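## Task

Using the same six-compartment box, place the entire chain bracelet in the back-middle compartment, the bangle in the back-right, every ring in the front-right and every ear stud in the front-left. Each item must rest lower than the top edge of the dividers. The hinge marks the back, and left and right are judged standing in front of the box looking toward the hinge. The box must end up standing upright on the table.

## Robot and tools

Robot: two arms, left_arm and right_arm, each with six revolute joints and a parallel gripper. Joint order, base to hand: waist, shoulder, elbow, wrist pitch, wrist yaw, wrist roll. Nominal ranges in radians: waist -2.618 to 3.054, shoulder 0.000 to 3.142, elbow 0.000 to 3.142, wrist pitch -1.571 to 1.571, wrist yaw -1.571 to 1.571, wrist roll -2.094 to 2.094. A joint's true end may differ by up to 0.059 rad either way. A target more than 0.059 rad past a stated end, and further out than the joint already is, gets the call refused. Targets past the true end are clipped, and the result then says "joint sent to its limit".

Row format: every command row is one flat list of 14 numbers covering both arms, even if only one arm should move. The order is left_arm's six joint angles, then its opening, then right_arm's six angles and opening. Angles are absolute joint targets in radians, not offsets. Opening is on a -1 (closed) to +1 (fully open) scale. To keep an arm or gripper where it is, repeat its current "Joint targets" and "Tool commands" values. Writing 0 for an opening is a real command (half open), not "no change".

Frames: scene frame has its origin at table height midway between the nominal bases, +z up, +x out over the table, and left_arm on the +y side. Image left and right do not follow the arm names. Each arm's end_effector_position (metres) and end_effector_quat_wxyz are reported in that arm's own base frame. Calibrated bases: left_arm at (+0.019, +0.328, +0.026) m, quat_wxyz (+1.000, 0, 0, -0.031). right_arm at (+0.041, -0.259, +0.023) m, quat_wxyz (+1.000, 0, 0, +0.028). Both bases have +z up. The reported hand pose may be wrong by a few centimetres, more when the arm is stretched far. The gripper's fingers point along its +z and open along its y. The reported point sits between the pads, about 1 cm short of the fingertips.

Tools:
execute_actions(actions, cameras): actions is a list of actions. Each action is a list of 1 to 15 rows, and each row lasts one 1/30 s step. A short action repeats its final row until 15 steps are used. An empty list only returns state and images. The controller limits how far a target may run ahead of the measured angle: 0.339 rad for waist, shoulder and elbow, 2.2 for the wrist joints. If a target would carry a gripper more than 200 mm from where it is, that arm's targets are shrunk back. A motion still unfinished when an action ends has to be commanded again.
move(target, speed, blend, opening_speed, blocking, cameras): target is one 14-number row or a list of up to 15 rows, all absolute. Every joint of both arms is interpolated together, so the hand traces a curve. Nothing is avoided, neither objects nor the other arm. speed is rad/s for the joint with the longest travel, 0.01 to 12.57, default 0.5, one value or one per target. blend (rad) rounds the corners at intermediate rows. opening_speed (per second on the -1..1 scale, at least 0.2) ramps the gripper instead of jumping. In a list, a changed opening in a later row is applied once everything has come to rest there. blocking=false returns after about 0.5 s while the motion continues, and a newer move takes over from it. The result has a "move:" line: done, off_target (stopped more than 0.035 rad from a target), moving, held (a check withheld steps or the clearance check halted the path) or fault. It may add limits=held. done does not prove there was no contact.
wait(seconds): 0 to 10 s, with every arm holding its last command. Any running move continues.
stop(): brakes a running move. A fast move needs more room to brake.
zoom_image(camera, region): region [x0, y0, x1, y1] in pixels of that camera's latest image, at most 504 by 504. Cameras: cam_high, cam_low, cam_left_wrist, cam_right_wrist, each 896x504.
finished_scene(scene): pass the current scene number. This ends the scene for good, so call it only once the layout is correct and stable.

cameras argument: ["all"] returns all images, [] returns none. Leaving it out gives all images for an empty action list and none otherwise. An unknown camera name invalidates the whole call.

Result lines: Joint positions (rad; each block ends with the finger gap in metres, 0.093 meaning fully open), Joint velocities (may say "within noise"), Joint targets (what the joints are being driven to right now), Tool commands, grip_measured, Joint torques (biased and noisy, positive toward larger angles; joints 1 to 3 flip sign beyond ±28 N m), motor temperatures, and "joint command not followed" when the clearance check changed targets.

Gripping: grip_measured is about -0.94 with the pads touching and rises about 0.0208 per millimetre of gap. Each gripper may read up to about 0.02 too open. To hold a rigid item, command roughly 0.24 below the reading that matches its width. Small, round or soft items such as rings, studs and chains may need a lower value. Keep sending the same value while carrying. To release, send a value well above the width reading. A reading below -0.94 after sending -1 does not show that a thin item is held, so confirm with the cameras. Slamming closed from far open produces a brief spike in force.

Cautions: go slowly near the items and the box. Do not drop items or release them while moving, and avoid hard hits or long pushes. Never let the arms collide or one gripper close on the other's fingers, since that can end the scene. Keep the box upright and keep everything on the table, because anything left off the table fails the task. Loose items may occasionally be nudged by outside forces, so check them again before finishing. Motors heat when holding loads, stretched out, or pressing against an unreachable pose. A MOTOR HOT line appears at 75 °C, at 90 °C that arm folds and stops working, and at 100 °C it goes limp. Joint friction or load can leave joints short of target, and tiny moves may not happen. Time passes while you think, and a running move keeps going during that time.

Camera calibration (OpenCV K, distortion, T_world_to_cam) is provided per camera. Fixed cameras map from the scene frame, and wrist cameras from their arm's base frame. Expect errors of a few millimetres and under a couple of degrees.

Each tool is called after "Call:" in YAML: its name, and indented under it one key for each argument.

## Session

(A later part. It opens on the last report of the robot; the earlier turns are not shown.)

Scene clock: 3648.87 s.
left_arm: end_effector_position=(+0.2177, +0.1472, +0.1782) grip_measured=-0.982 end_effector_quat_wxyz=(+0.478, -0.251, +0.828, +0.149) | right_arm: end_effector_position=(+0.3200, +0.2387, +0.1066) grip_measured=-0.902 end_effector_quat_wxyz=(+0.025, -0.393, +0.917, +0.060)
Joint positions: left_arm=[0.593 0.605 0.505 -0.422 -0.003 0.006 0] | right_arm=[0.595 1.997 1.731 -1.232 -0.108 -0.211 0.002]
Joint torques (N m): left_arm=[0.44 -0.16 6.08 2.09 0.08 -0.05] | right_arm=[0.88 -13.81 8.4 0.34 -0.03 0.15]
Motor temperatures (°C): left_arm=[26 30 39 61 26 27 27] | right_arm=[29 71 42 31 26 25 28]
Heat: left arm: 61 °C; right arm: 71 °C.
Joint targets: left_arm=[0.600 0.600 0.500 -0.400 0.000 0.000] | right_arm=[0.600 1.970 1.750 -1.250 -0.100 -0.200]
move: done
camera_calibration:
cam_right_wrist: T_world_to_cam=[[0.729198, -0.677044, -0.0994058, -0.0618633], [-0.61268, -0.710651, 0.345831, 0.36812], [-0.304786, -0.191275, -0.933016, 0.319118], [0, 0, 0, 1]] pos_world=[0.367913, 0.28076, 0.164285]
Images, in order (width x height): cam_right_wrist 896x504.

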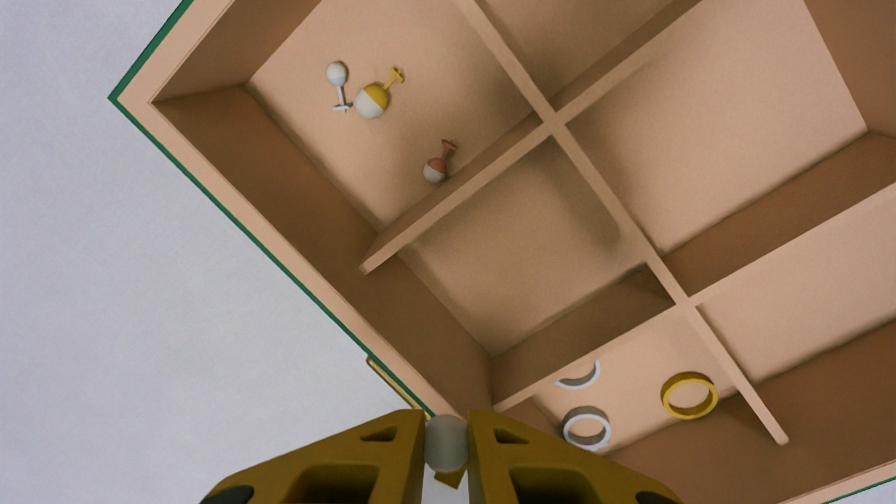

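Call:
move:
  target:
    - [0.6,0.6,0.5,-0.4,0,0,-1,0.69,1.97,1.62,-0.89,0,-1.3,-1]
    - [0.6,0.6,0.5,-0.4,0,0,-1,0.685,1.99,1.57,-0.82,0,-1.3,-1]
    - [0.6,0.6,0.5,-0.4,0,0,-1,0.685,2.105,1.442,-0.592,0,-1.3,-1]
  speed: [0.5,0.2,0.2]
  cameras: ["cam_right_wrist"]

Call:
move:
  target: [0.6,0.6,0.5,-0.4,0,0,-1,0.685,2.105,1.442,-0.592,0,-1.3,-0.62]
  opening_speed: 0.4
  cameras: ["cam_right_wrist"]

Scene clock: 3663.30 s.
left_arm: end_effector_position=(+0.2177, +0.1472, +0.1782) grip_measured=-0.982 end_effector_quat_wxyz=(+0.478, -0.251, +0.828, +0.149) | right_arm: end_effector_position=(+0.3548, +0.2919, +0.0260) grip_measured=-0.903 end_effector_quat_wxyz=(-0.157, +0.823, -0.544, +0.046)
Joint positions: left_arm=[0.593 0.605 0.505 -0.422 -0.003 0.006 0] | right_arm=[0.687 2.067 1.461 -0.637 -0.004 -1.286 0.002]
Joint torques (N m): left_arm=[0.44 -0.16 6.08 2.09 0.08 -0.05] | right_arm=[0.32 -8.28 4.88 1.46 0 -0.08]
Motor temperatures (°C): left_arm=[26 30 39 61 26 27 27] | right_arm=[29 76 43 31 26 25 28]
Heat: left arm: 61 °C; right arm: 76 °C. Fold the right arm in close to its base, or ease its load, before you think long.
Joint targets: left_arm=[0.600 0.600 0.500 -0.400 0.000 0.000] | right_arm=[0.685 2.105 1.442 -0.592 0.000 -1.300]
MOTOR HOT: the shoulder of the right arm reports 76 °C; the controller's stop level is 90 °C. To cool a motor, set the load down, stop pushing, or move to a pose that needs little force.
move: off_target (right_arm); right_arm: the wrist pitch is farthest, 0.045 rad from its target
camera_calibration:
cam_right_wrist: T_world_to_cam=[[0.88054, 0.367534, 0.299278, -0.428151], [0.265851, -0.905732, 0.330111, 0.200674], [0.392393, -0.211113, -0.895243, 0.0221294], [0, 0, 0, 1]] pos_world=[0.314971, 0.343789, 0.0817026]
Images, in order (width x height): cam_right_wrist 896x504.

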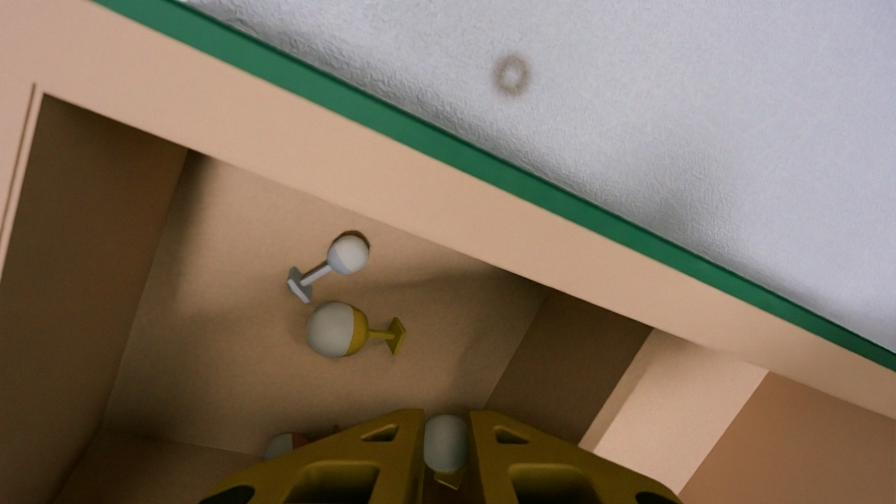

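Scene clock: 3664.47 s.
left_arm: end_effector_position=(+0.2177, +0.1472, +0.1782) grip_measured=-0.982 end_effector_quat_wxyz=(+0.478, -0.251, +0.828, +0.149) | right_arm: end_effector_position=(+0.3529, +0.2944, +0.0261) grip_measured=-0.624 end_effector_quat_wxyz=(-0.159, +0.824, -0.542, +0.041)
Joint positions: left_arm=[0.593 0.605 0.505 -0.422 -0.003 0.006 0] | right_arm=[0.69 2.067 1.461 -0.636 -0.014 -1.286 0.015]
Joint torques (N m): left_arm=[0.43 -0.14 6.08 2.09 0.08 -0.05] | right_arm=[0.06 -8.28 4.88 1.46 0.09 -0.08]
Motor temperatures (°C): left_arm=[26 30 39 61 26 27 27] | right_arm=[29 76 43 31 26 25 28]
Heat: left arm: 61 °C; right arm: 76 °C. Fold the right arm in close to its base, or ease its load, before you think long.
Joint targets: left_arm=[0.600 0.600 0.500 -0.400 0.000 0.000] | right_arm=[0.685 2.105 1.442 -0.592 0.000 -1.300]
MOTOR HOT: still on. The shoulder of the right arm reports 76 °C.
move: off_target (right_arm); right_arm: the wrist pitch is farthest, 0.044 rad from its target
camera_calibration:
cam_right_wrist: T_world_to_cam=[[0.879865, 0.370741, 0.297304, -0.428106], [0.273455, -0.906636, 0.321299, 0.201277], [0.388665, -0.2014, -0.899098, 0.0221039], [0, 0, 0, 1]] pos_world=[0.313044, 0.345653, 0.0824811]
Images, in order (width x height): cam_right_wrist 896x504.

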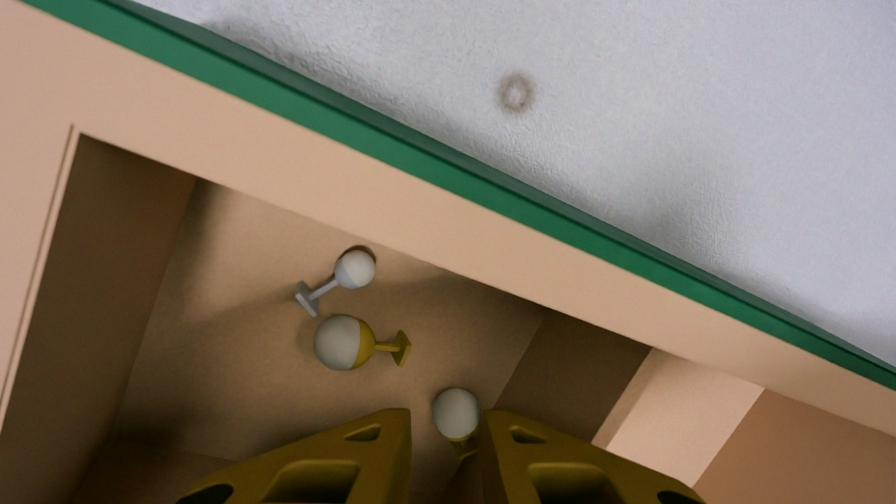

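Call:
move:
  target:
    - [0.6,0.6,0.5,-0.4,0,0,-1,0.685,1.97,1.58,-0.85,0,-1.3,-0.62]
    - [0.6,0.6,0.5,-0.4,0,0,-1,0.6,1.75,1.65,-1.35,0,0.3,-0.62]
  speed: [0.2,0.6]
  cameras: ["cam_right_wrist"]

Call:
move:
  target: [0.6,0.6,0.5,-0.4,0,0,-1,0.3,0.6,0.5,-0.4,0,0.3,-0.62]
  speed: 0.8

Scene clock: 3677.53 s.
left_arm: end_effector_position=(+0.2177, +0.1472, +0.1782) grip_measured=-0.982 end_effector_quat_wxyz=(+0.478, -0.251, +0.828, +0.149) | right_arm: end_effector_position=(+0.2851, +0.1981, +0.1535) grip_measured=-0.622 end_effector_quat_wxyz=(+0.040, -0.159, +0.986, +0.021)
Joint positions: left_arm=[0.593 0.605 0.505 -0.422 -0.003 0.006 0] | right_arm=[0.606 1.777 1.629 -1.332 -0.003 0.287 0.015]
Joint torques (N m): left_arm=[0.44 -0.16 6.08 2.09 0.08 -0.05] | right_arm=[-0.03 -11.71 8.66 0.36 0.06 0.2]
Motor temperatures (°C): left_arm=[26 30 39 61 26 27 27] | right_arm=[29 74 43 31 26 25 28]
Heat: left arm: 61 °C; right arm: 74 °C. Fold the right arm in close to its base, or ease its load, before you think long.
Joint targets: left_arm=[0.600 0.600 0.500 -0.400 0.000 0.000] | right_arm=[0.600 1.750 1.650 -1.350 0.000 0.300]
MOTOR HOT: still on. The shoulder of the right arm reports 74 °C.
move: done
camera_calibration:
cam_right_wrist: T_world_to_cam=[[0.321929, -0.94601, -0.037766, 0.100813], [-0.880449, -0.313808, 0.355435, 0.297904], [-0.348096, -0.0811737, -0.933938, 0.335101], [0, 0, 0, 1]] pos_world=[0.346483, 0.216056, 0.210885]
Images, in order (width x height): cam_right_wrist 896x504.

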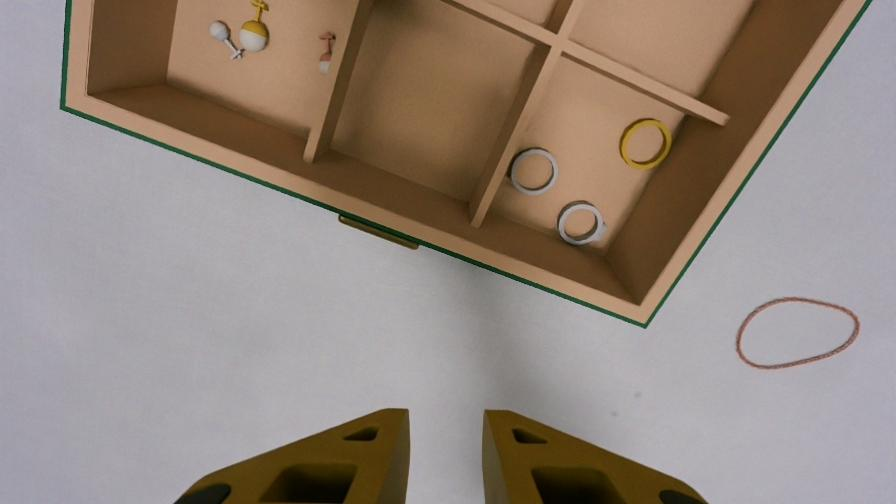

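Scene clock: 3679.80 s.
left_arm: end_effector_position=(+0.2177, +0.1472, +0.1782) grip_measured=-0.982 end_effector_quat_wxyz=(+0.478, -0.251, +0.828, +0.149) | right_arm: end_effector_position=(+0.2504, +0.0798, +0.1796) grip_measured=-0.622 end_effector_quat_wxyz=(+0.479, -0.009, +0.865, +0.148)
Joint positions: left_arm=[0.593 0.605 0.505 -0.422 -0.003 0.006 0] | right_arm=[0.307 0.605 0.51 -0.425 -0.003 0.288 0.015]
Joint torques (N m): left_arm=[0.43 -0.14 6.06 2.09 0.08 -0.05] | right_arm=[-0.09 -0.47 7.09 2.41 0.05 0.15]
Motor temperatures (°C): left_arm=[26 30 39 61 26 27 27] | right_arm=[29 73 43 32 26 25 28]
Heat: left arm: 61 °C; right arm: 73 °C. Fold the right arm in close to its base, or ease its load, before you think long.
Joint targets: left_arm=[0.600 0.600 0.500 -0.400 0.000 0.000] | right_arm=[0.300 0.600 0.500 -0.400 0.000 0.300]
MOTOR HOT: still on. The shoulder of the right arm reports 73 °C.
move: done
camera_calibration:
cam_left_wrist: T_world_to_cam=[[0.563868, -0.825858, 0.00345807, -0.001794], [-0.655169, -0.449869, -0.606936, 0.359078], [0.502798, 0.339966, -0.794743, 0.0629852], [0, 0, 0, 1]] pos_world=[0.2046, 0.138644, 0.268001]
cam_right_wrist: T_world_to_cam=[[0.169184, -0.954126, -0.247024, 0.0774397], [-0.844541, -0.0111427, -0.535376, 0.347859], [0.508063, 0.299199, -0.807683, 0.0704419], [0, 0, 0, 1]] pos_world=[0.24489, 0.0566871, 0.262259]

Call:
wait:
  seconds: 10

Call:
wait:
  seconds: 10

Call:
move:
  target:
    - [0.6,0.6,0.5,-0.4,0,0,-1,0.2,1.4,1.3,-1.3,0,-0.2,-0.6]
    - [0.6,0.6,0.5,-0.4,0,0,-1,0.08,1.56,1.11,-1.1,0,-0.42,-0.6]
  speed: 0.6
  cameras: ["cam_right_wrist"]

Scene clock: 3706.33 s.
left_arm: end_effector_position=(+0.2177, +0.1472, +0.1782) grip_measured=-0.982 end_effector_quat_wxyz=(+0.478, -0.251, +0.828, +0.149) | right_arm: end_effector_position=(+0.2508, +0.0799, +0.1802) grip_measured=-0.622 end_effector_quat_wxyz=(+0.480, -0.009, +0.865, +0.148)
Joint positions: left_arm=[0.593 0.605 0.505 -0.422 -0.003 0.006 0] | right_arm=[0.307 0.605 0.51 -0.422 -0.003 0.288 0.015]
Joint torques (N m): left_arm=[0.43 -0.14 6.06 2.09 0.08 -0.05] | right_arm=[-0.08 -0.47 7.08 2.39 0.05 0.15]
Motor temperatures (°C): left_arm=[26 30 39 61 26 27 27] | right_arm=[29 63 43 36 26 25 27]
Heat: left arm: 61 °C; right arm: 63 °C.
Joint targets: left_arm=[0.600 0.600 0.500 -0.400 0.000 0.000] | right_arm=[0.300 0.600 0.500 -0.400 0.000 0.300]
Tool commands: left_gripper/opening=-1.0 right_gripper/opening=-0.62
MOTOR HOT: cleared for the motors of the right arm.
wait: 10.00 s; at rest from the start
camera_calibration:
cam_left_wrist: T_world_to_cam=[[0.563868, -0.825858, 0.00345807, -0.001794], [-0.655169, -0.449869, -0.606936, 0.359078], [0.502798, 0.339966, -0.794743, 0.0629852], [0, 0, 0, 1]] pos_world=[0.2046, 0.138644, 0.268001]
cam_right_wrist: T_world_to_cam=[[0.169796, -0.953913, -0.247427, 0.0774946], [-0.843216, -0.0106829, -0.537468, 0.348427], [0.510054, 0.299894, -0.806169, 0.0698707], [0, 0, 0, 1]] pos_world=[0.245003, 0.0566915, 0.26277]

Scene clock: 3716.33 s.
left_arm: end_effector_position=(+0.2177, +0.1472, +0.1782) grip_measured=-0.982 end_effector_quat_wxyz=(+0.478, -0.251, +0.828, +0.149) | right_arm: end_effector_position=(+0.2508, +0.0799, +0.1803) grip_measured=-0.622 end_effector_quat_wxyz=(+0.480, -0.009, +0.864, +0.148)
Joint positions: left_arm=[0.593 0.605 0.505 -0.422 -0.003 0.006 0] | right_arm=[0.307 0.605 0.51 -0.422 -0.003 0.288 0.015]
Joint torques (N m): left_arm=[0.43 -0.16 6.06 2.09 0.08 -0.05] | right_arm=[-0.09 -0.44 7.09 2.38 0.05 0.16]
Motor temperatures (°C): left_arm=[26 30 39 61 26 27 27] | right_arm=[29 61 43 37 26 25 27]
Heat: left arm: 61 °C; right arm: 61 °C.
Joint targets: left_arm=[0.600 0.600 0.500 -0.400 0.000 0.000] | right_arm=[0.300 0.600 0.500 -0.400 0.000 0.300]
Tool commands: left_gripper/opening=-1.0 right_gripper/opening=-0.62
wait: 10.00 s; at rest by 0.17 s
camera_calibration:
cam_left_wrist: T_world_to_cam=[[0.563868, -0.825858, 0.00345807, -0.001794], [-0.655169, -0.449869, -0.606936, 0.359078], [0.502798, 0.339966, -0.794743, 0.0629852], [0, 0, 0, 1]] pos_world=[0.2046, 0.138644, 0.268001]
cam_right_wrist: T_world_to_cam=[[0.169886, -0.953912, -0.247368, 0.0774816], [-0.843014, -0.010678, -0.537786, 0.348516], [0.510359, 0.299897, -0.805975, 0.0698259], [0, 0, 0, 1]] pos_world=[0.245005, 0.0566915, 0.262871]

Scene clock: 3719.13 s.
left_arm: end_effector_position=(+0.2177, +0.1472, +0.1782) grip_measured=-0.982 end_effector_quat_wxyz=(+0.478, -0.251, +0.828, +0.149) | right_arm: end_effector_position=(+0.2640, +0.0224, +0.0840) grip_measured=-0.602 end_effector_quat_wxyz=(+0.003, -0.242, +0.970, +0.000)
Joint positions: left_arm=[0.593 0.605 0.505 -0.422 -0.003 0.006 0] | right_arm=[0.084 1.557 1.113 -1.121 -0.002 -0.406 0.016]
Joint torques (N m): left_arm=[0.43 -0.16 6.08 2.09 0.08 -0.05] | right_arm=[0.14 -6.35 6.06 0.56 0.02 -0.05]
Motor temperatures (°C): left_arm=[26 30 39 61 26 27 27] | right_arm=[29 60 43 37 26 25 27]
Heat: left arm: 61 °C; right arm: 60 °C.
Joint targets: left_arm=[0.600 0.600 0.500 -0.400 0.000 0.000] | right_arm=[0.080 1.560 1.110 -1.100 0.000 -0.420]
move: done
camera_calibration:
cam_right_wrist: T_world_to_cam=[[0.476234, -0.879268, -0.00945042, -0.105958], [-0.792449, -0.433819, 0.428748, 0.222224], [-0.381084, -0.196695, -0.903375, 0.257407], [0, 0, 0, 1]] pos_world=[0.324656, 0.0538707, 0.136256]
Images, in order (width x height): cam_right_wrist 896x504.

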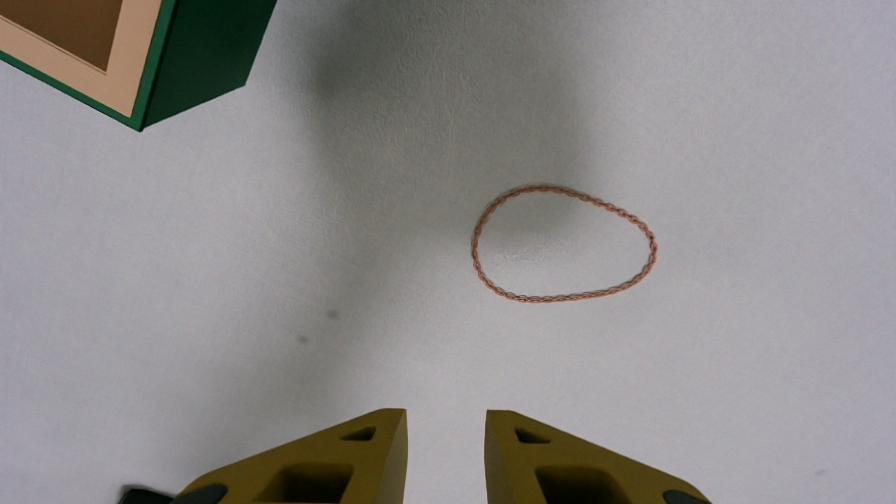

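Call:
move:
  target:
    - [0.6,0.6,0.5,-0.4,0,0,-1,0.039,1.60,1.03,-1.0,0,-0.45,-0.6]
    - [0.6,0.6,0.5,-0.4,0,0,-1,0.039,1.69,0.88,-0.755,0,-0.45,-0.6]
  speed: 0.25
  cameras: ["cam_right_wrist"]

Scene clock: 3732.80 s.
left_arm: end_effector_position=(+0.2177, +0.1472, +0.1782) grip_measured=-0.982 end_effector_quat_wxyz=(+0.478, -0.251, +0.828, +0.149) | right_arm: end_effector_position=(+0.2634, +0.0120, +0.0016) grip_measured=-0.602 end_effector_quat_wxyz=(+0.001, -0.238, +0.971, +0.001)
Joint positions: left_arm=[0.593 0.605 0.505 -0.422 -0.003 0.006 0] | right_arm=[0.044 1.678 0.887 -0.778 -0.002 -0.437 0.016]
Joint torques (N m): left_arm=[0.43 -0.16 6.06 2.09 0.08 -0.05] | right_arm=[0.03 -5.9 4.86 0.6 0.02 -0.08]
Motor temperatures (°C): left_arm=[26 30 39 61 26 27 27] | right_arm=[29 59 43 34 26 25 27]
Heat: left arm: 61 °C; right arm: 59 °C.
Joint targets: left_arm=[0.600 0.600 0.500 -0.400 0.000 0.000] | right_arm=[0.039 1.690 0.880 -0.755 0.000 -0.450]
move: done
camera_calibration:
cam_right_wrist: T_world_to_cam=[[0.468824, -0.88322, -0.011267, -0.113572], [-0.794104, -0.427037, 0.432479, 0.252892], [-0.386786, -0.19381, -0.901573, 0.182143], [0, 0, 0, 1]] pos_world=[0.324518, 0.0429858, 0.0535657]
Images, in order (width x height): cam_right_wrist 896x504.

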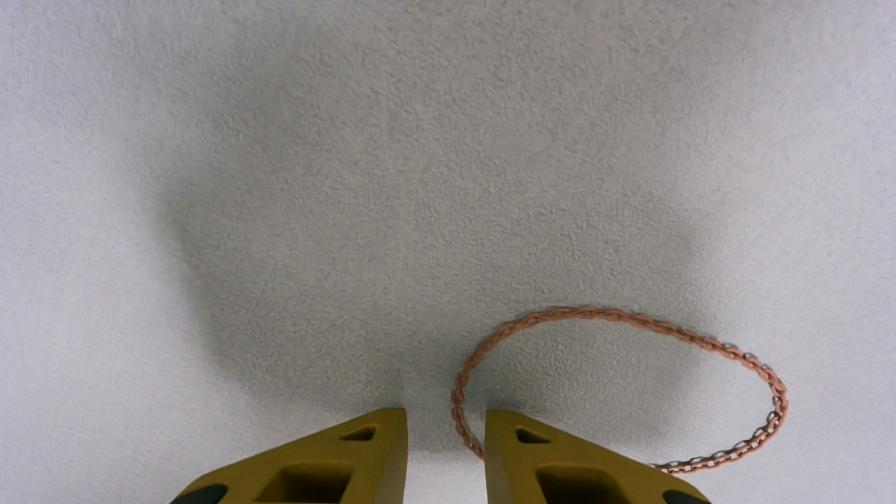

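Call:
move:
  target: [0.6,0.6,0.5,-0.4,0,0,-1,0.041,1.706,0.862,-0.726,0,-0.45,-0.6]
  speed: 0.1
  cameras: ["cam_right_wrist"]

Call:
move:
  target: [0.6,0.6,0.5,-0.4,0,0,-1,0.041,1.706,0.862,-0.726,0,-0.45,-1]
  opening_speed: 0.5
  cameras: ["cam_right_wrist"]

Scene clock: 3742.10 s.
left_arm: end_effector_position=(+0.2177, +0.1472, +0.1782) grip_measured=-0.982 end_effector_quat_wxyz=(+0.478, -0.251, +0.828, +0.149) | right_arm: end_effector_position=(+0.2616, +0.0119, -0.0043) grip_measured=-0.602 end_effector_quat_wxyz=(-0.002, -0.239, +0.971, +0.001)
Joint positions: left_arm=[0.593 0.605 0.505 -0.422 -0.003 0.006 0] | right_arm=[0.044 1.69 0.873 -0.758 -0.002 -0.437 0.016]
Joint torques (N m): left_arm=[0.44 -0.16 6.08 2.09 0.08 -0.05] | right_arm=[0.21 -5.52 4.42 0.67 0.02 -0.08]
Motor temperatures (°C): left_arm=[26 30 39 61 26 27 27] | right_arm=[29 60 43 33 26 25 27]
Heat: left arm: 61 °C; right arm: 60 °C.
Joint targets: left_arm=[0.600 0.600 0.500 -0.400 0.000 0.000] | right_arm=[0.041 1.706 0.862 -0.726 0.000 -0.450]
move: done
camera_calibration:
cam_right_wrist: T_world_to_cam=[[0.469077, -0.883051, -0.0137108, -0.112988], [-0.791448, -0.427205, 0.437156, 0.253277], [-0.391889, -0.194208, -0.899281, 0.177418], [0, 0, 0, 1]] pos_world=[0.322984, 0.0428833, 0.0472781]
Images, in order (width x height): cam_right_wrist 896x504.

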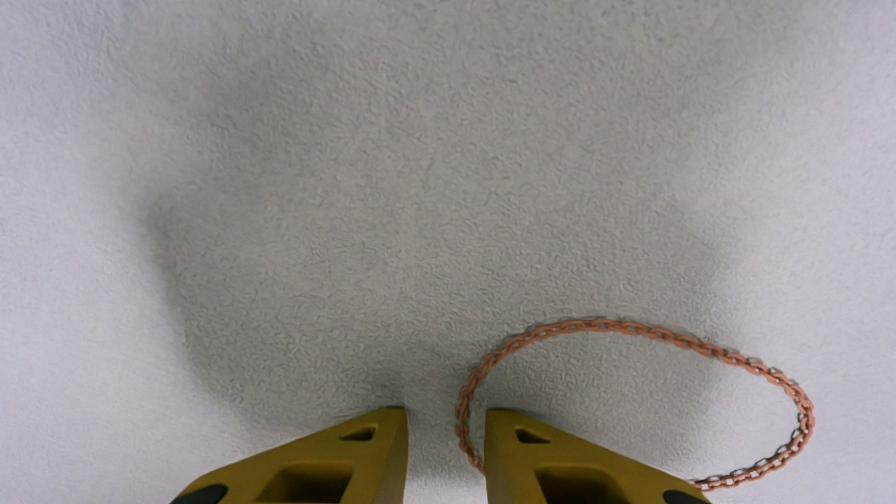

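Scene clock: 3743.10 s.
left_arm: end_effector_position=(+0.2177, +0.1472, +0.1782) grip_measured=-0.982 end_effector_quat_wxyz=(+0.478, -0.251, +0.828, +0.149) | right_arm: end_effector_position=(+0.2635, +0.0106, -0.0043) grip_measured=-0.970 end_effector_quat_wxyz=(+0.001, -0.239, +0.971, -0.004)
Joint positions: left_arm=[0.593 0.605 0.505 -0.422 -0.003 0.006 0] | right_arm=[0.044 1.69 0.873 -0.75 0.007 -0.437 0]
Joint torques (N m): left_arm=[0.43 -0.16 6.06 2.09 0.08 -0.05] | right_arm=[0.23 -5.53 4.44 0.61 -0.06 -0.08]
Motor temperatures (°C): left_arm=[26 30 39 61 26 27 27] | right_arm=[29 60 42 33 26 25 27]
Heat: left arm: 61 °C; right arm: 60 °C.
Joint targets: left_arm=[0.600 0.600 0.500 -0.400 0.000 0.000] | right_arm=[0.041 1.706 0.862 -0.726 0.000 -0.450]
move: done
camera_calibration:
cam_right_wrist: T_world_to_cam=[[0.469144, -0.883117, -0.00288501, -0.115081], [-0.794929, -0.423713, 0.434229, 0.255092], [-0.384697, -0.201422, -0.900798, 0.176145], [0, 0, 0, 1]] pos_world=[0.324532, 0.041935, 0.0475713]
Images, in order (width x height): cam_right_wrist 896x504.

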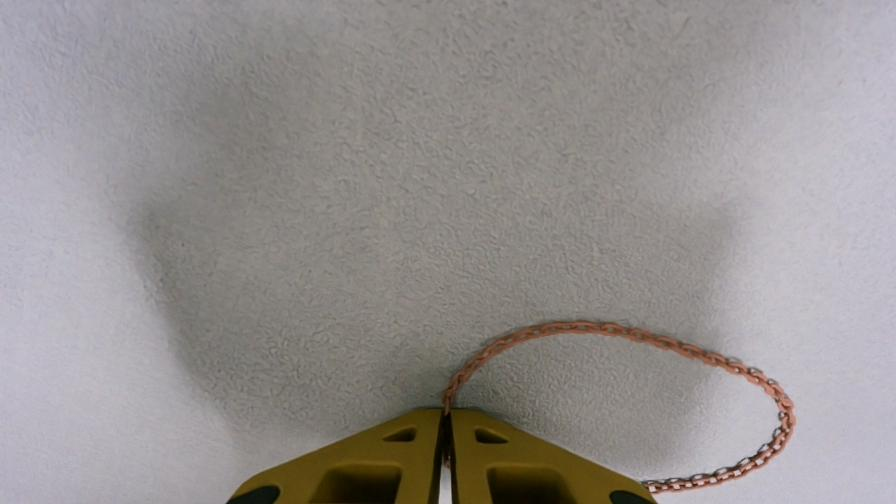

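Call:
move:
  target:
    - [0.6,0.6,0.5,-0.4,0,0,-1,0.044,1.58,1.10,-1.08,0,-0.45,-1]
    - [0.6,0.6,0.5,-0.4,0,0,-1,0.06,1.47,1.5,-1.4,0,-0.6,-1]
  speed: 0.4
  cameras: ["cam_right_wrist","cam_low"]

Scene clock: 3757.70 s.
left_arm: end_effector_position=(+0.2177, +0.1472, +0.1782) grip_measured=-0.982 end_effector_quat_wxyz=(+0.478, -0.251, +0.828, +0.149) | right_arm: end_effector_position=(+0.2874, +0.0143, +0.1982) grip_measured=-0.970 end_effector_quat_wxyz=(+0.090, -0.313, +0.945, -0.028)
Joint positions: left_arm=[0.593 0.605 0.505 -0.422 -0.003 0.006 0] | right_arm=[0.053 1.484 1.483 -1.38 0.007 -0.586 0]
Joint torques (N m): left_arm=[0.44 -0.16 6.08 2.09 0.08 -0.05] | right_arm=[1.05 -7.51 8.35 0.61 -0.07 -0.08]
Motor temperatures (°C): left_arm=[26 30 39 61 26 27 27] | right_arm=[29 59 42 33 26 25 27]
Heat: left arm: 61 °C; right arm: 59 °C.
Joint targets: left_arm=[0.600 0.600 0.500 -0.400 0.000 0.000] | right_arm=[0.060 1.470 1.500 -1.400 0.000 -0.600]
move: done
camera_calibration:
cam_right_wrist: T_world_to_cam=[[0.593112, -0.79884, 0.100358, -0.179641], [-0.78548, -0.546768, 0.289942, 0.215393], [-0.176745, -0.250797, -0.951768, 0.319452], [0, 0, 0, 1]] pos_world=[0.332196, 0.0543827, 0.259621]
Images, in order (width x height): cam_low 896x504, cam_right_wrist 896x504.

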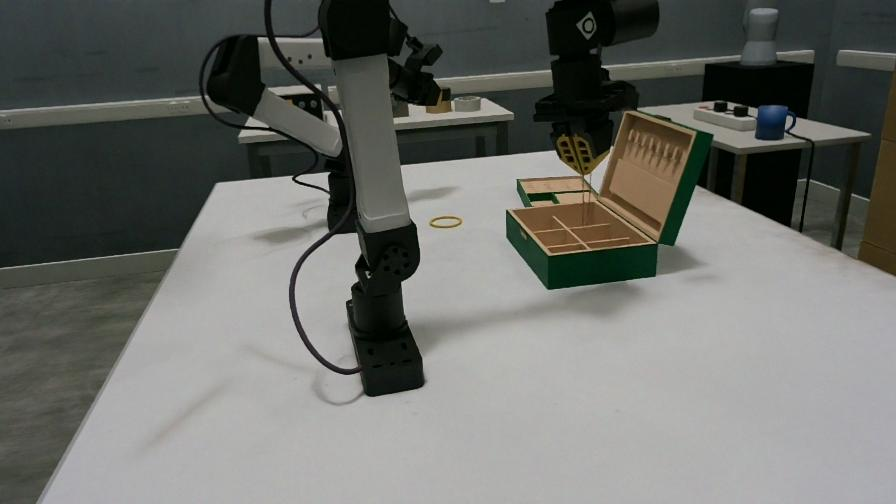

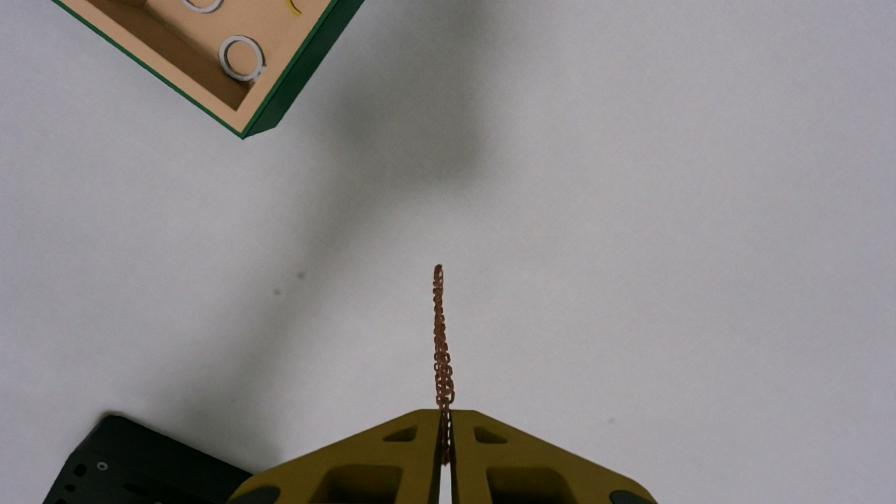

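Call:
move:
  target:
    - [0.6,0.6,0.5,-0.4,0,0,-1,0.3,1.7,1.85,-1.42,0,-1.0,-1]
    - [0.6,0.6,0.5,-0.4,0,0,-1,0.498,2.17,2.2,-1.37,0,-1.4,-1]
  speed: 0.4
  cameras: ["cam_right_wrist","cam_low"]

Scene clock: 3780.20 s.
left_arm: end_effector_position=(+0.2177, +0.1472, +0.1782) grip_measured=-0.982 end_effector_quat_wxyz=(+0.478, -0.251, +0.828, +0.149) | right_arm: end_effector_position=(+0.4048, +0.2181, +0.1613) grip_measured=-0.970 end_effector_quat_wxyz=(-0.092, +0.803, -0.587, +0.047)
Joint positions: left_arm=[0.593 0.605 0.505 -0.422 -0.003 0.006 0] | right_arm=[0.497 2.157 2.178 -1.384 0.007 -1.384 0]
Joint torques (N m): left_arm=[0.43 -0.14 6.06 2.09 0.08 -0.05] | right_arm=[0.58 -11.48 8.7 0.89 -0.1 -0.11]
Motor temperatures (°C): left_arm=[26 30 39 61 26 27 27] | right_arm=[29 59 44 32 26 25 28]
Heat: left arm: 61 °C; right arm: 59 °C.
Joint targets: left_arm=[0.600 0.600 0.500 -0.400 0.000 0.000] | right_arm=[0.498 2.170 2.200 -1.370 0.000 -1.400]
move: done
camera_calibration:
cam_right_wrist: T_world_to_cam=[[0.933405, 0.301878, 0.193969, -0.475639], [0.206201, -0.893663, 0.398558, 0.0864156], [0.293659, -0.332019, -0.896397, 0.174621], [0, 0, 0, 1]] pos_world=[0.374866, 0.278789, 0.214348]
Images, in order (width x height): cam_low 896x504, cam_right_wrist 896x504.

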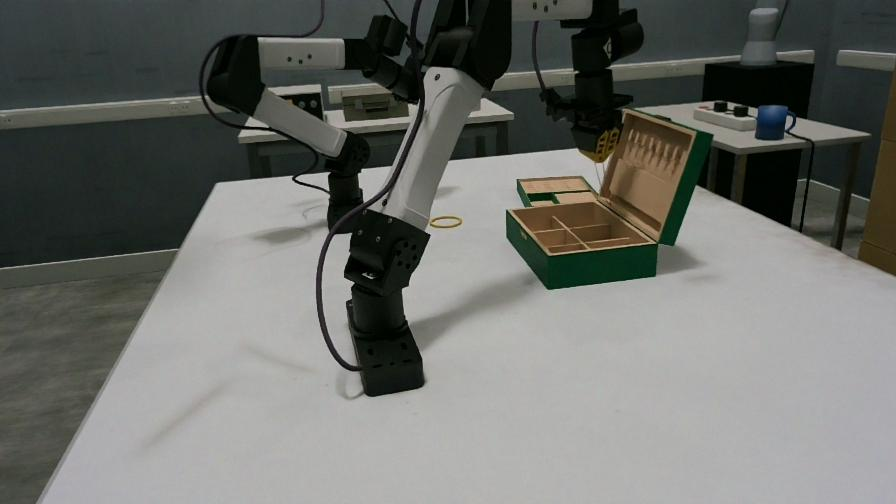

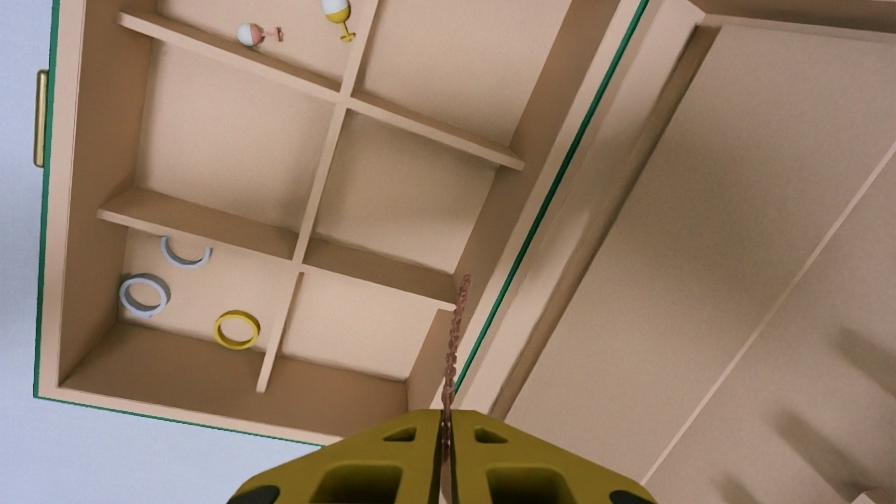

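Call:
move:
  target:
    - [0.6,0.6,0.5,-0.4,0,0,-1,0.481,2.19,2.19,-1.35,0,-1.4,-1]
    - [0.6,0.6,0.5,-0.4,0,0,-1,0.481,2.15,1.922,-1.12,0,-1.4,-1]
    - [0.6,0.6,0.5,-0.4,0,0,-1,0.481,2.177,1.712,-0.886,0,-1.4,-1]
  speed: 0.2
  cameras: ["cam_right_wrist"]

Scene clock: 3798.20 s.
left_arm: end_effector_position=(+0.2177, +0.1472, +0.1782) grip_measured=-0.982 end_effector_quat_wxyz=(+0.478, -0.251, +0.828, +0.149) | right_arm: end_effector_position=(+0.4141, +0.2177, +0.0428) grip_measured=-0.970 end_effector_quat_wxyz=(-0.096, +0.800, -0.590, +0.050)
Joint positions: left_arm=[0.593 0.605 0.505 -0.422 -0.003 0.006 0] | right_arm=[0.486 2.169 1.721 -0.905 0.007 -1.385 0]
Joint torques (N m): left_arm=[0.43 -0.14 6.06 2.09 0.08 -0.05] | right_arm=[0.06 -12.14 5.91 0.94 -0.1 -0.09]
Motor temperatures (°C): left_arm=[26 30 39 61 26 27 27] | right_arm=[29 62 45 32 26 25 28]
Heat: left arm: 61 °C; right arm: 62 °C.
Joint targets: left_arm=[0.600 0.600 0.500 -0.400 0.000 0.000] | right_arm=[0.481 2.177 1.712 -0.886 0.000 -1.400]
move: done
camera_calibration:
cam_right_wrist: T_world_to_cam=[[0.934266, 0.292785, 0.203528, -0.460042], [0.194802, -0.897169, 0.39641, 0.136947], [0.298662, -0.330704, -0.895229, 0.0630156], [0, 0, 0, 1]] pos_world=[0.384304, 0.278398, 0.0957579]
Images, in order (width x height): cam_right_wrist 896x504.

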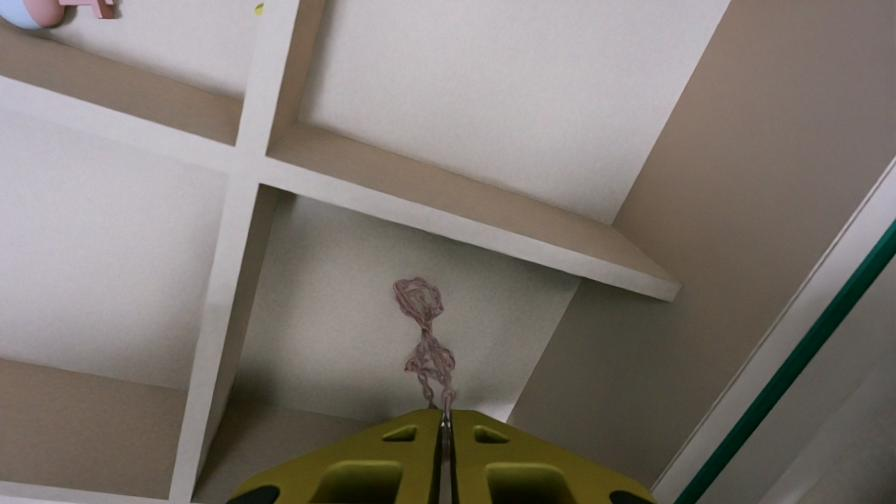

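Call:
move:
  target:
    - [0.6,0.6,0.5,-0.4,0,0,-1,0.481,2.183,1.675,-0.843,0,-1.4,-1]
    - [0.6,0.6,0.5,-0.4,0,0,-1,0.481,2.183,1.675,-0.843,0,-1.4,-0.72]
  speed: 0.15
  opening_speed: 0.3
  cameras: ["cam_right_wrist"]

Call:
move:
  target:
    - [0.6,0.6,0.5,-0.4,0,0,-1,0.481,2.15,1.86,-1.05,0,-1.4,-0.72]
    - [0.6,0.6,0.5,-0.4,0,0,-1,0.481,1.95,1.9,-1.3,0,-1.4,-0.72]
  speed: 0.2
  cameras: ["cam_right_wrist"]

Scene clock: 3810.40 s.
left_arm: end_effector_position=(+0.2177, +0.1472, +0.1782) grip_measured=-0.982 end_effector_quat_wxyz=(+0.478, -0.251, +0.828, +0.149) | right_arm: end_effector_position=(+0.4139, +0.2176, +0.0343) grip_measured=-0.723 end_effector_quat_wxyz=(-0.100, +0.800, -0.589, +0.052)
Joint positions: left_arm=[0.593 0.605 0.505 -0.422 -0.003 0.006 0] | right_arm=[0.486 2.169 1.684 -0.861 0.007 -1.386 0.011]
Joint torques (N m): left_arm=[0.44 -0.16 6.08 2.09 0.08 -0.05] | right_arm=[0.05 -11.52 5.79 0.96 -0.1 -0.08]
Motor temperatures (°C): left_arm=[26 30 39 61 26 27 27] | right_arm=[29 64 44 32 26 25 28]
Heat: left arm: 61 °C; right arm: 64 °C.
Joint targets: left_arm=[0.600 0.600 0.500 -0.400 0.000 0.000] | right_arm=[0.481 2.183 1.675 -0.843 0.000 -1.400]
move: done
camera_calibration:
cam_right_wrist: T_world_to_cam=[[0.932739, 0.292468, 0.210859, -0.457582], [0.192502, -0.898446, 0.394636, 0.141584], [0.304863, -0.327502, -0.894316, 0.0521684], [0, 0, 0, 1]] pos_world=[0.383645, 0.278119, 0.0872658]
Images, in order (width x height): cam_right_wrist 896x504.

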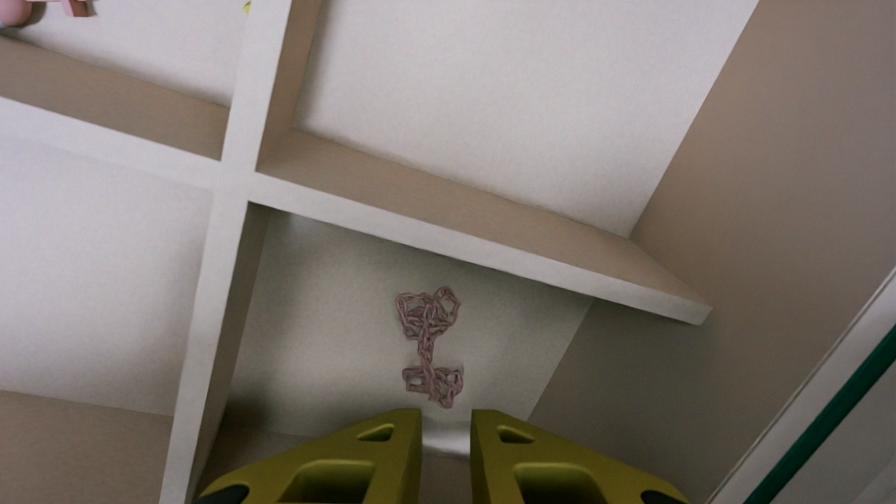

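Scene clock: 3813.30 s.
left_arm: end_effector_position=(+0.2177, +0.1472, +0.1782) grip_measured=-0.982 end_effector_quat_wxyz=(+0.478, -0.251, +0.828, +0.149) | right_arm: end_effector_position=(+0.3727, +0.1958, +0.1540) grip_measured=-0.722 end_effector_quat_wxyz=(-0.086, +0.801, -0.590, +0.045)
Joint positions: left_arm=[0.593 0.605 0.505 -0.422 -0.003 0.006 0] | right_arm=[0.486 1.978 1.881 -1.28 0.007 -1.386 0.011]
Joint torques (N m): left_arm=[0.44 -0.16 6.08 2.09 0.08 -0.05] | right_arm=[0.05 -13.9 8.61 0.51 -0.1 -0.09]
Motor temperatures (°C): left_arm=[26 30 39 61 26 27 27] | right_arm=[29 65 44 32 26 25 28]
Heat: left arm: 61 °C; right arm: 65 °C.
Joint targets: left_arm=[0.600 0.600 0.500 -0.400 0.000 0.000] | right_arm=[0.481 1.950 1.900 -1.300 0.000 -1.400]
move: done
camera_calibration:
cam_right_wrist: T_world_to_cam=[[0.938175, 0.295254, 0.1807, -0.435932], [0.203444, -0.892635, 0.40226, 0.0763224], [0.280067, -0.340628, -0.897516, 0.177006], [0, 0, 0, 1]] pos_world=[0.34388, 0.257132, 0.206937]
Images, in order (width x height): cam_right_wrist 896x504.

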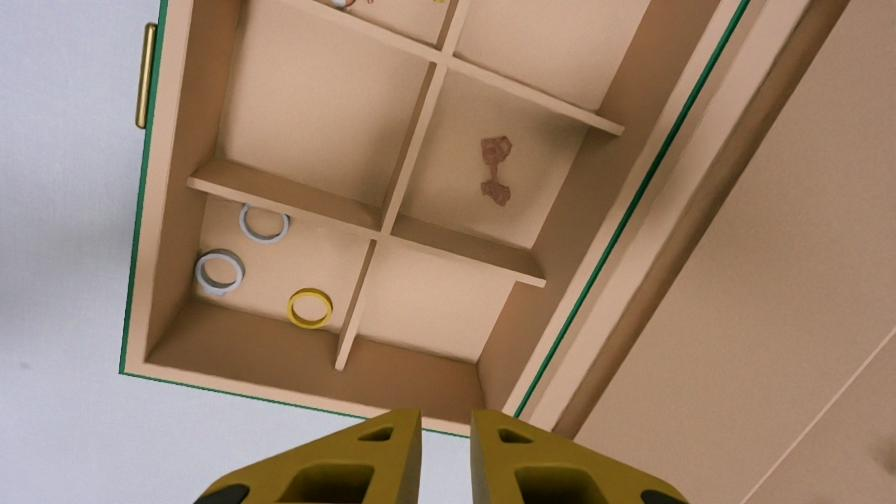

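Call:
move:
  target:
    - [0.6,0.6,0.5,-0.4,0,0,-1,0.6,1.7,1.7,-1.45,0,0,-0.72]
    - [0.6,0.6,0.5,-0.4,0,0,-1,1.08,1.75,1.65,-1.47,0,0.4,-0.6]
  speed: 0.6
  cameras: ["cam_right_wrist"]

Scene clock: 3849.47 s.
left_arm: end_effector_position=(+0.2177, +0.1472, +0.1782) grip_measured=-0.982 end_effector_quat_wxyz=(+0.478, -0.251, +0.828, +0.149) | right_arm: end_effector_position=(+0.1516, +0.2844, +0.1726) grip_measured=-0.602 end_effector_quat_wxyz=(+0.016, -0.340, +0.940, +0.013)
Joint positions: left_arm=[0.593 0.605 0.505 -0.422 -0.003 0.006 0] | right_arm=[1.082 1.736 1.659 -1.452 0.002 0.387 0.016]
Joint torques (N m): left_arm=[0.43 -0.16 6.06 2.08 0.08 -0.05] | right_arm=[0.31 -7.28 5.67 0.25 0.03 0.19]
Motor temperatures (°C): left_arm=[26 30 39 61 26 27 27] | right_arm=[29 70 46 31 26 25 27]
Heat: left arm: 61 °C; right arm: 70 °C.
Joint targets: left_arm=[0.600 0.600 0.500 -0.400 0.000 0.000] | right_arm=[1.080 1.750 1.650 -1.470 0.000 0.400]
move: done
camera_calibration:
cam_right_wrist: T_world_to_cam=[[0.645683, -0.763238, -0.0236929, 0.122608], [-0.693807, -0.59934, 0.39928, 0.245968], [-0.318946, -0.24137, -0.916523, 0.35164], [0, 0, 0, 1]] pos_world=[0.203643, 0.325873, 0.226981]
Images, in order (width x height): cam_right_wrist 896x504.

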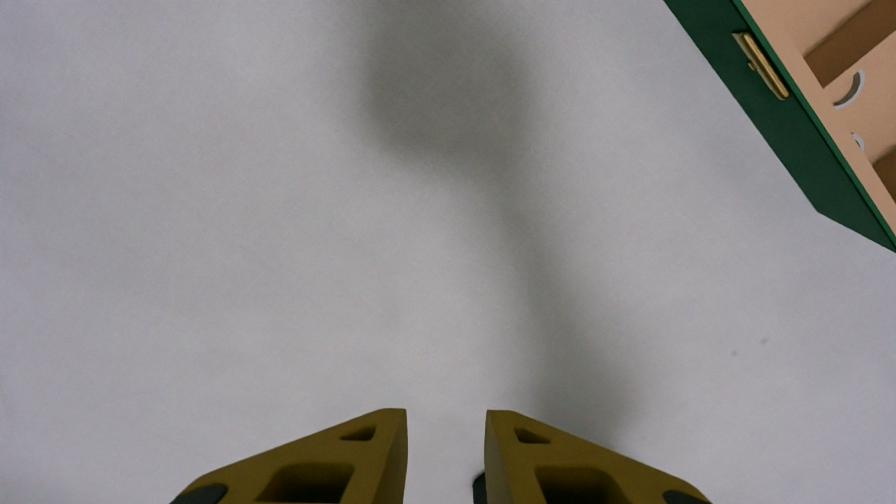

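Call:
move:
  target: [0.6,0.6,0.5,-0.4,0,0,-1,1.08,1.98,1.85,-1.4,0,0.0,-0.6]
  speed: 0.5
  cameras: ["cam_right_wrist"]

Scene clock: 3857.20 s.
left_arm: end_effector_position=(+0.2177, +0.1472, +0.1782) grip_measured=-0.982 end_effector_quat_wxyz=(+0.478, -0.251, +0.828, +0.149) | right_arm: end_effector_position=(+0.1769, +0.3322, +0.1407) grip_measured=-0.602 end_effector_quat_wxyz=(+0.007, -0.509, +0.860, +0.003)
Joint positions: left_arm=[0.593 0.605 0.505 -0.422 -0.003 0.006 0] | right_arm=[1.082 1.966 1.829 -1.418 0.002 0.013 0.016]
Joint torques (N m): left_arm=[0.43 -0.16 6.08 2.09 0.08 -0.04] | right_arm=[0.29 -9.48 8.53 0.56 0 -0.06]
Motor temperatures (°C): left_arm=[26 30 39 61 26 27 27] | right_arm=[29 68 45 31 26 25 27]
Heat: left arm: 61 °C; right arm: 68 °C.
Joint targets: left_arm=[0.600 0.600 0.500 -0.400 0.000 0.000] | right_arm=[1.080 1.980 1.850 -1.400 0.000 0.000]
move: done
camera_calibration:
cam_right_wrist: T_world_to_cam=[[0.880008, -0.474883, -0.00850264, 0.00258203], [-0.427757, -0.800205, 0.420353, 0.321636], [-0.206422, -0.366276, -0.907321, 0.362289], [0, 0, 0, 1]] pos_world=[0.210094, 0.391299, 0.193534]
Images, in order (width x height): cam_right_wrist 896x504.

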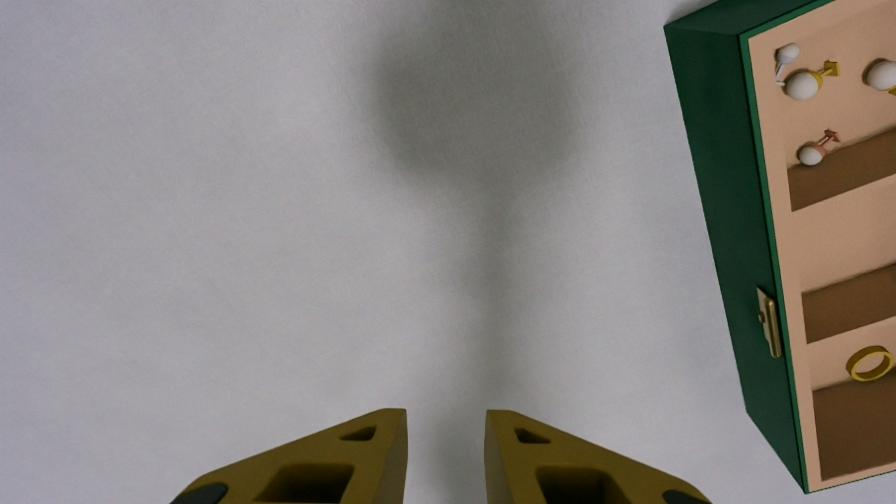

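Call:
move:
  target:
    - [0.6,0.6,0.5,-0.4,0,0,-1,0.5,1.4,1.3,-1.3,0,0,-0.6]
    - [-0.4,1.45,1.45,-1.45,0,0,-0.6,0.0,0.6,0.5,-0.4,0,0,-0.6]
  speed: 0.7
  cameras: ["cam_left_wrist","cam_high"]

Scene clock: 3877.80 s.
left_arm: end_effector_position=(+0.2376, -0.0985, +0.1873) grip_measured=-0.602 end_effector_quat_wxyz=(+0.048, +0.199, +0.979, -0.008) | right_arm: end_effector_position=(+0.2630, +0.0013, +0.1802) grip_measured=-0.602 end_effector_quat_wxyz=(+0.502, +0.003, +0.865, +0.004)
Joint positions: left_arm=[-0.395 1.446 1.418 -1.446 -0.002 0.006 0.016] | right_arm=[0.005 0.605 0.511 -0.424 0.001 0.011 0.016]
Joint torques (N m): left_arm=[-0.61 -3.95 8.09 0.5 0.07 -0.04] | right_arm=[0.01 -0.43 7.02 2.43 0.01 -0.06]
Motor temperatures (°C): left_arm=[26 30 39 60 26 27 27] | right_arm=[29 67 45 32 26 25 27]
Heat: left arm: 60 °C; right arm: 67 °C.
Joint targets: left_arm=[-0.400 1.450 1.450 -1.450 0.000 0.000] | right_arm=[0.000 0.600 0.500 -0.400 0.000 0.000]
move: done
camera_calibration:
cam_left_wrist: T_world_to_cam=[[-0.378476, -0.925608, -0.00249073, -0.000799612], [-0.884566, 0.360899, 0.295457, 0.232386], [-0.272578, 0.114026, -0.955353, 0.335704], [0, 0, 0, 1]] pos_world=[0.296764, -0.122887, 0.252054]
Images, in order (width x height): cam_high 896x504, cam_left_wrist 896x504.

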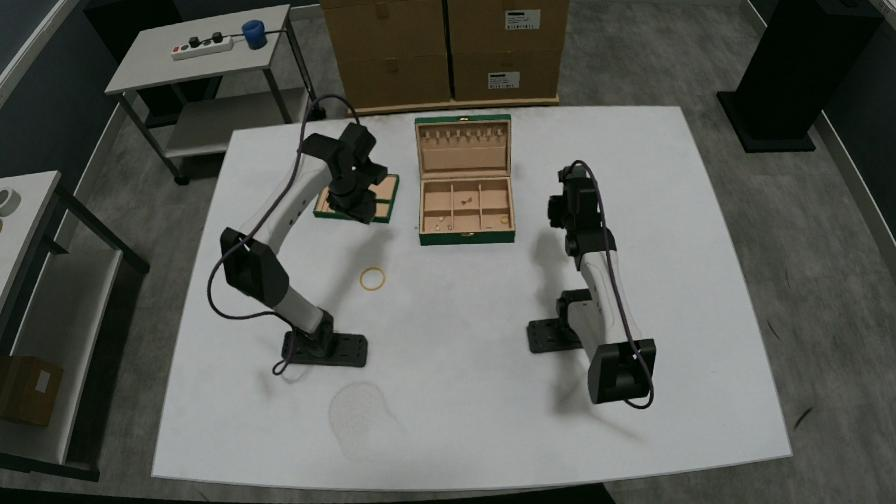

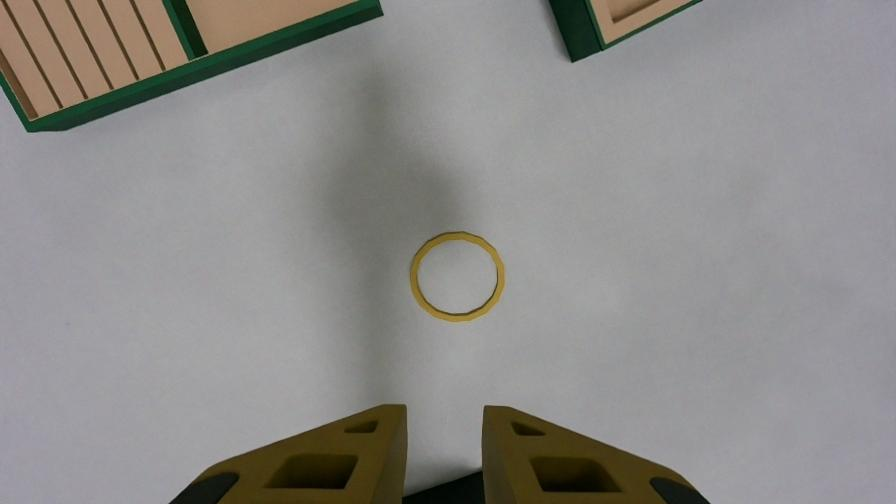

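Call:
move:
  target:
    - [-0.42,1.47,1.0,-1.1,0,0,-1,0.0,0.6,0.5,-0.4,0,0,-0.6]
    - [-0.42,1.55,0.70,-0.715,0,0,-1,0.0,0.6,0.5,-0.4,0,0,-0.6]
  speed: 0.4
  cameras: ["cam_left_wrist"]

Scene clock: 3909.27 s.
left_arm: end_effector_position=(+0.2032, -0.0884, -0.0075) grip_measured=-0.982 end_effector_quat_wxyz=(+0.001, +0.208, +0.978, +0.001) | right_arm: end_effector_position=(+0.2631, +0.0013, +0.1804) grip_measured=-0.602 end_effector_quat_wxyz=(+0.503, +0.003, +0.864, +0.004)
Joint positions: left_arm=[-0.412 1.545 0.705 -0.73 -0.002 0.006 0] | right_arm=[0.005 0.605 0.511 -0.423 0.001 0.011 0.016]
Joint torques (N m): left_arm=[-0.83 -3.96 4.15 0.48 0.08 -0.04] | right_arm=[0.01 -0.44 7.04 2.39 0.01 -0.06]
Motor temperatures (°C): left_arm=[26 31 39 54 26 27 27] | right_arm=[29 59 45 37 26 25 27]
Heat: left arm: 54 °C; right arm: 59 °C.
Joint targets: left_arm=[-0.420 1.550 0.700 -0.715 0.000 0.000] | right_arm=[0.000 0.600 0.500 -0.400 0.000 0.000]
move: done
camera_calibration:
cam_left_wrist: T_world_to_cam=[[-0.39454, -0.918873, -0.00314074, -0.00103419], [-0.848084, 0.362825, 0.386151, 0.249327], [-0.353684, 0.155015, -0.92243, 0.15942], [0, 0, 0, 1]] pos_world=[0.267426, -0.116125, 0.0507725]
Images, in order (width x height): cam_left_wrist 896x504.

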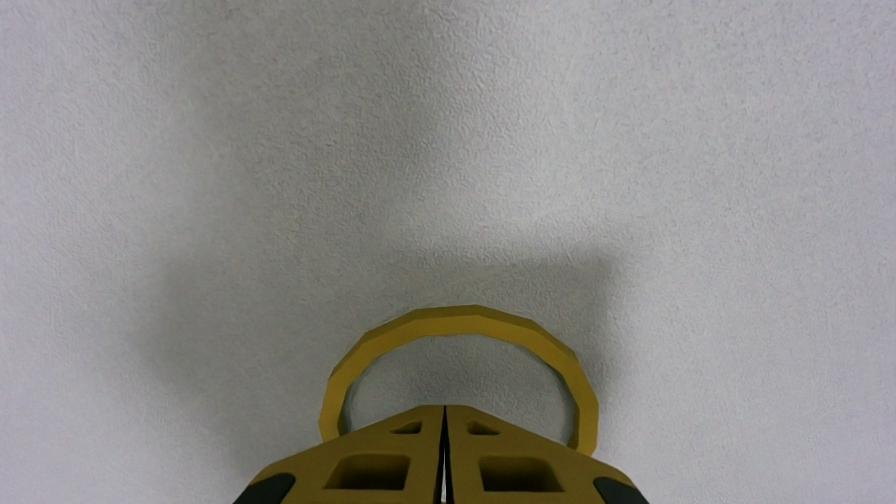

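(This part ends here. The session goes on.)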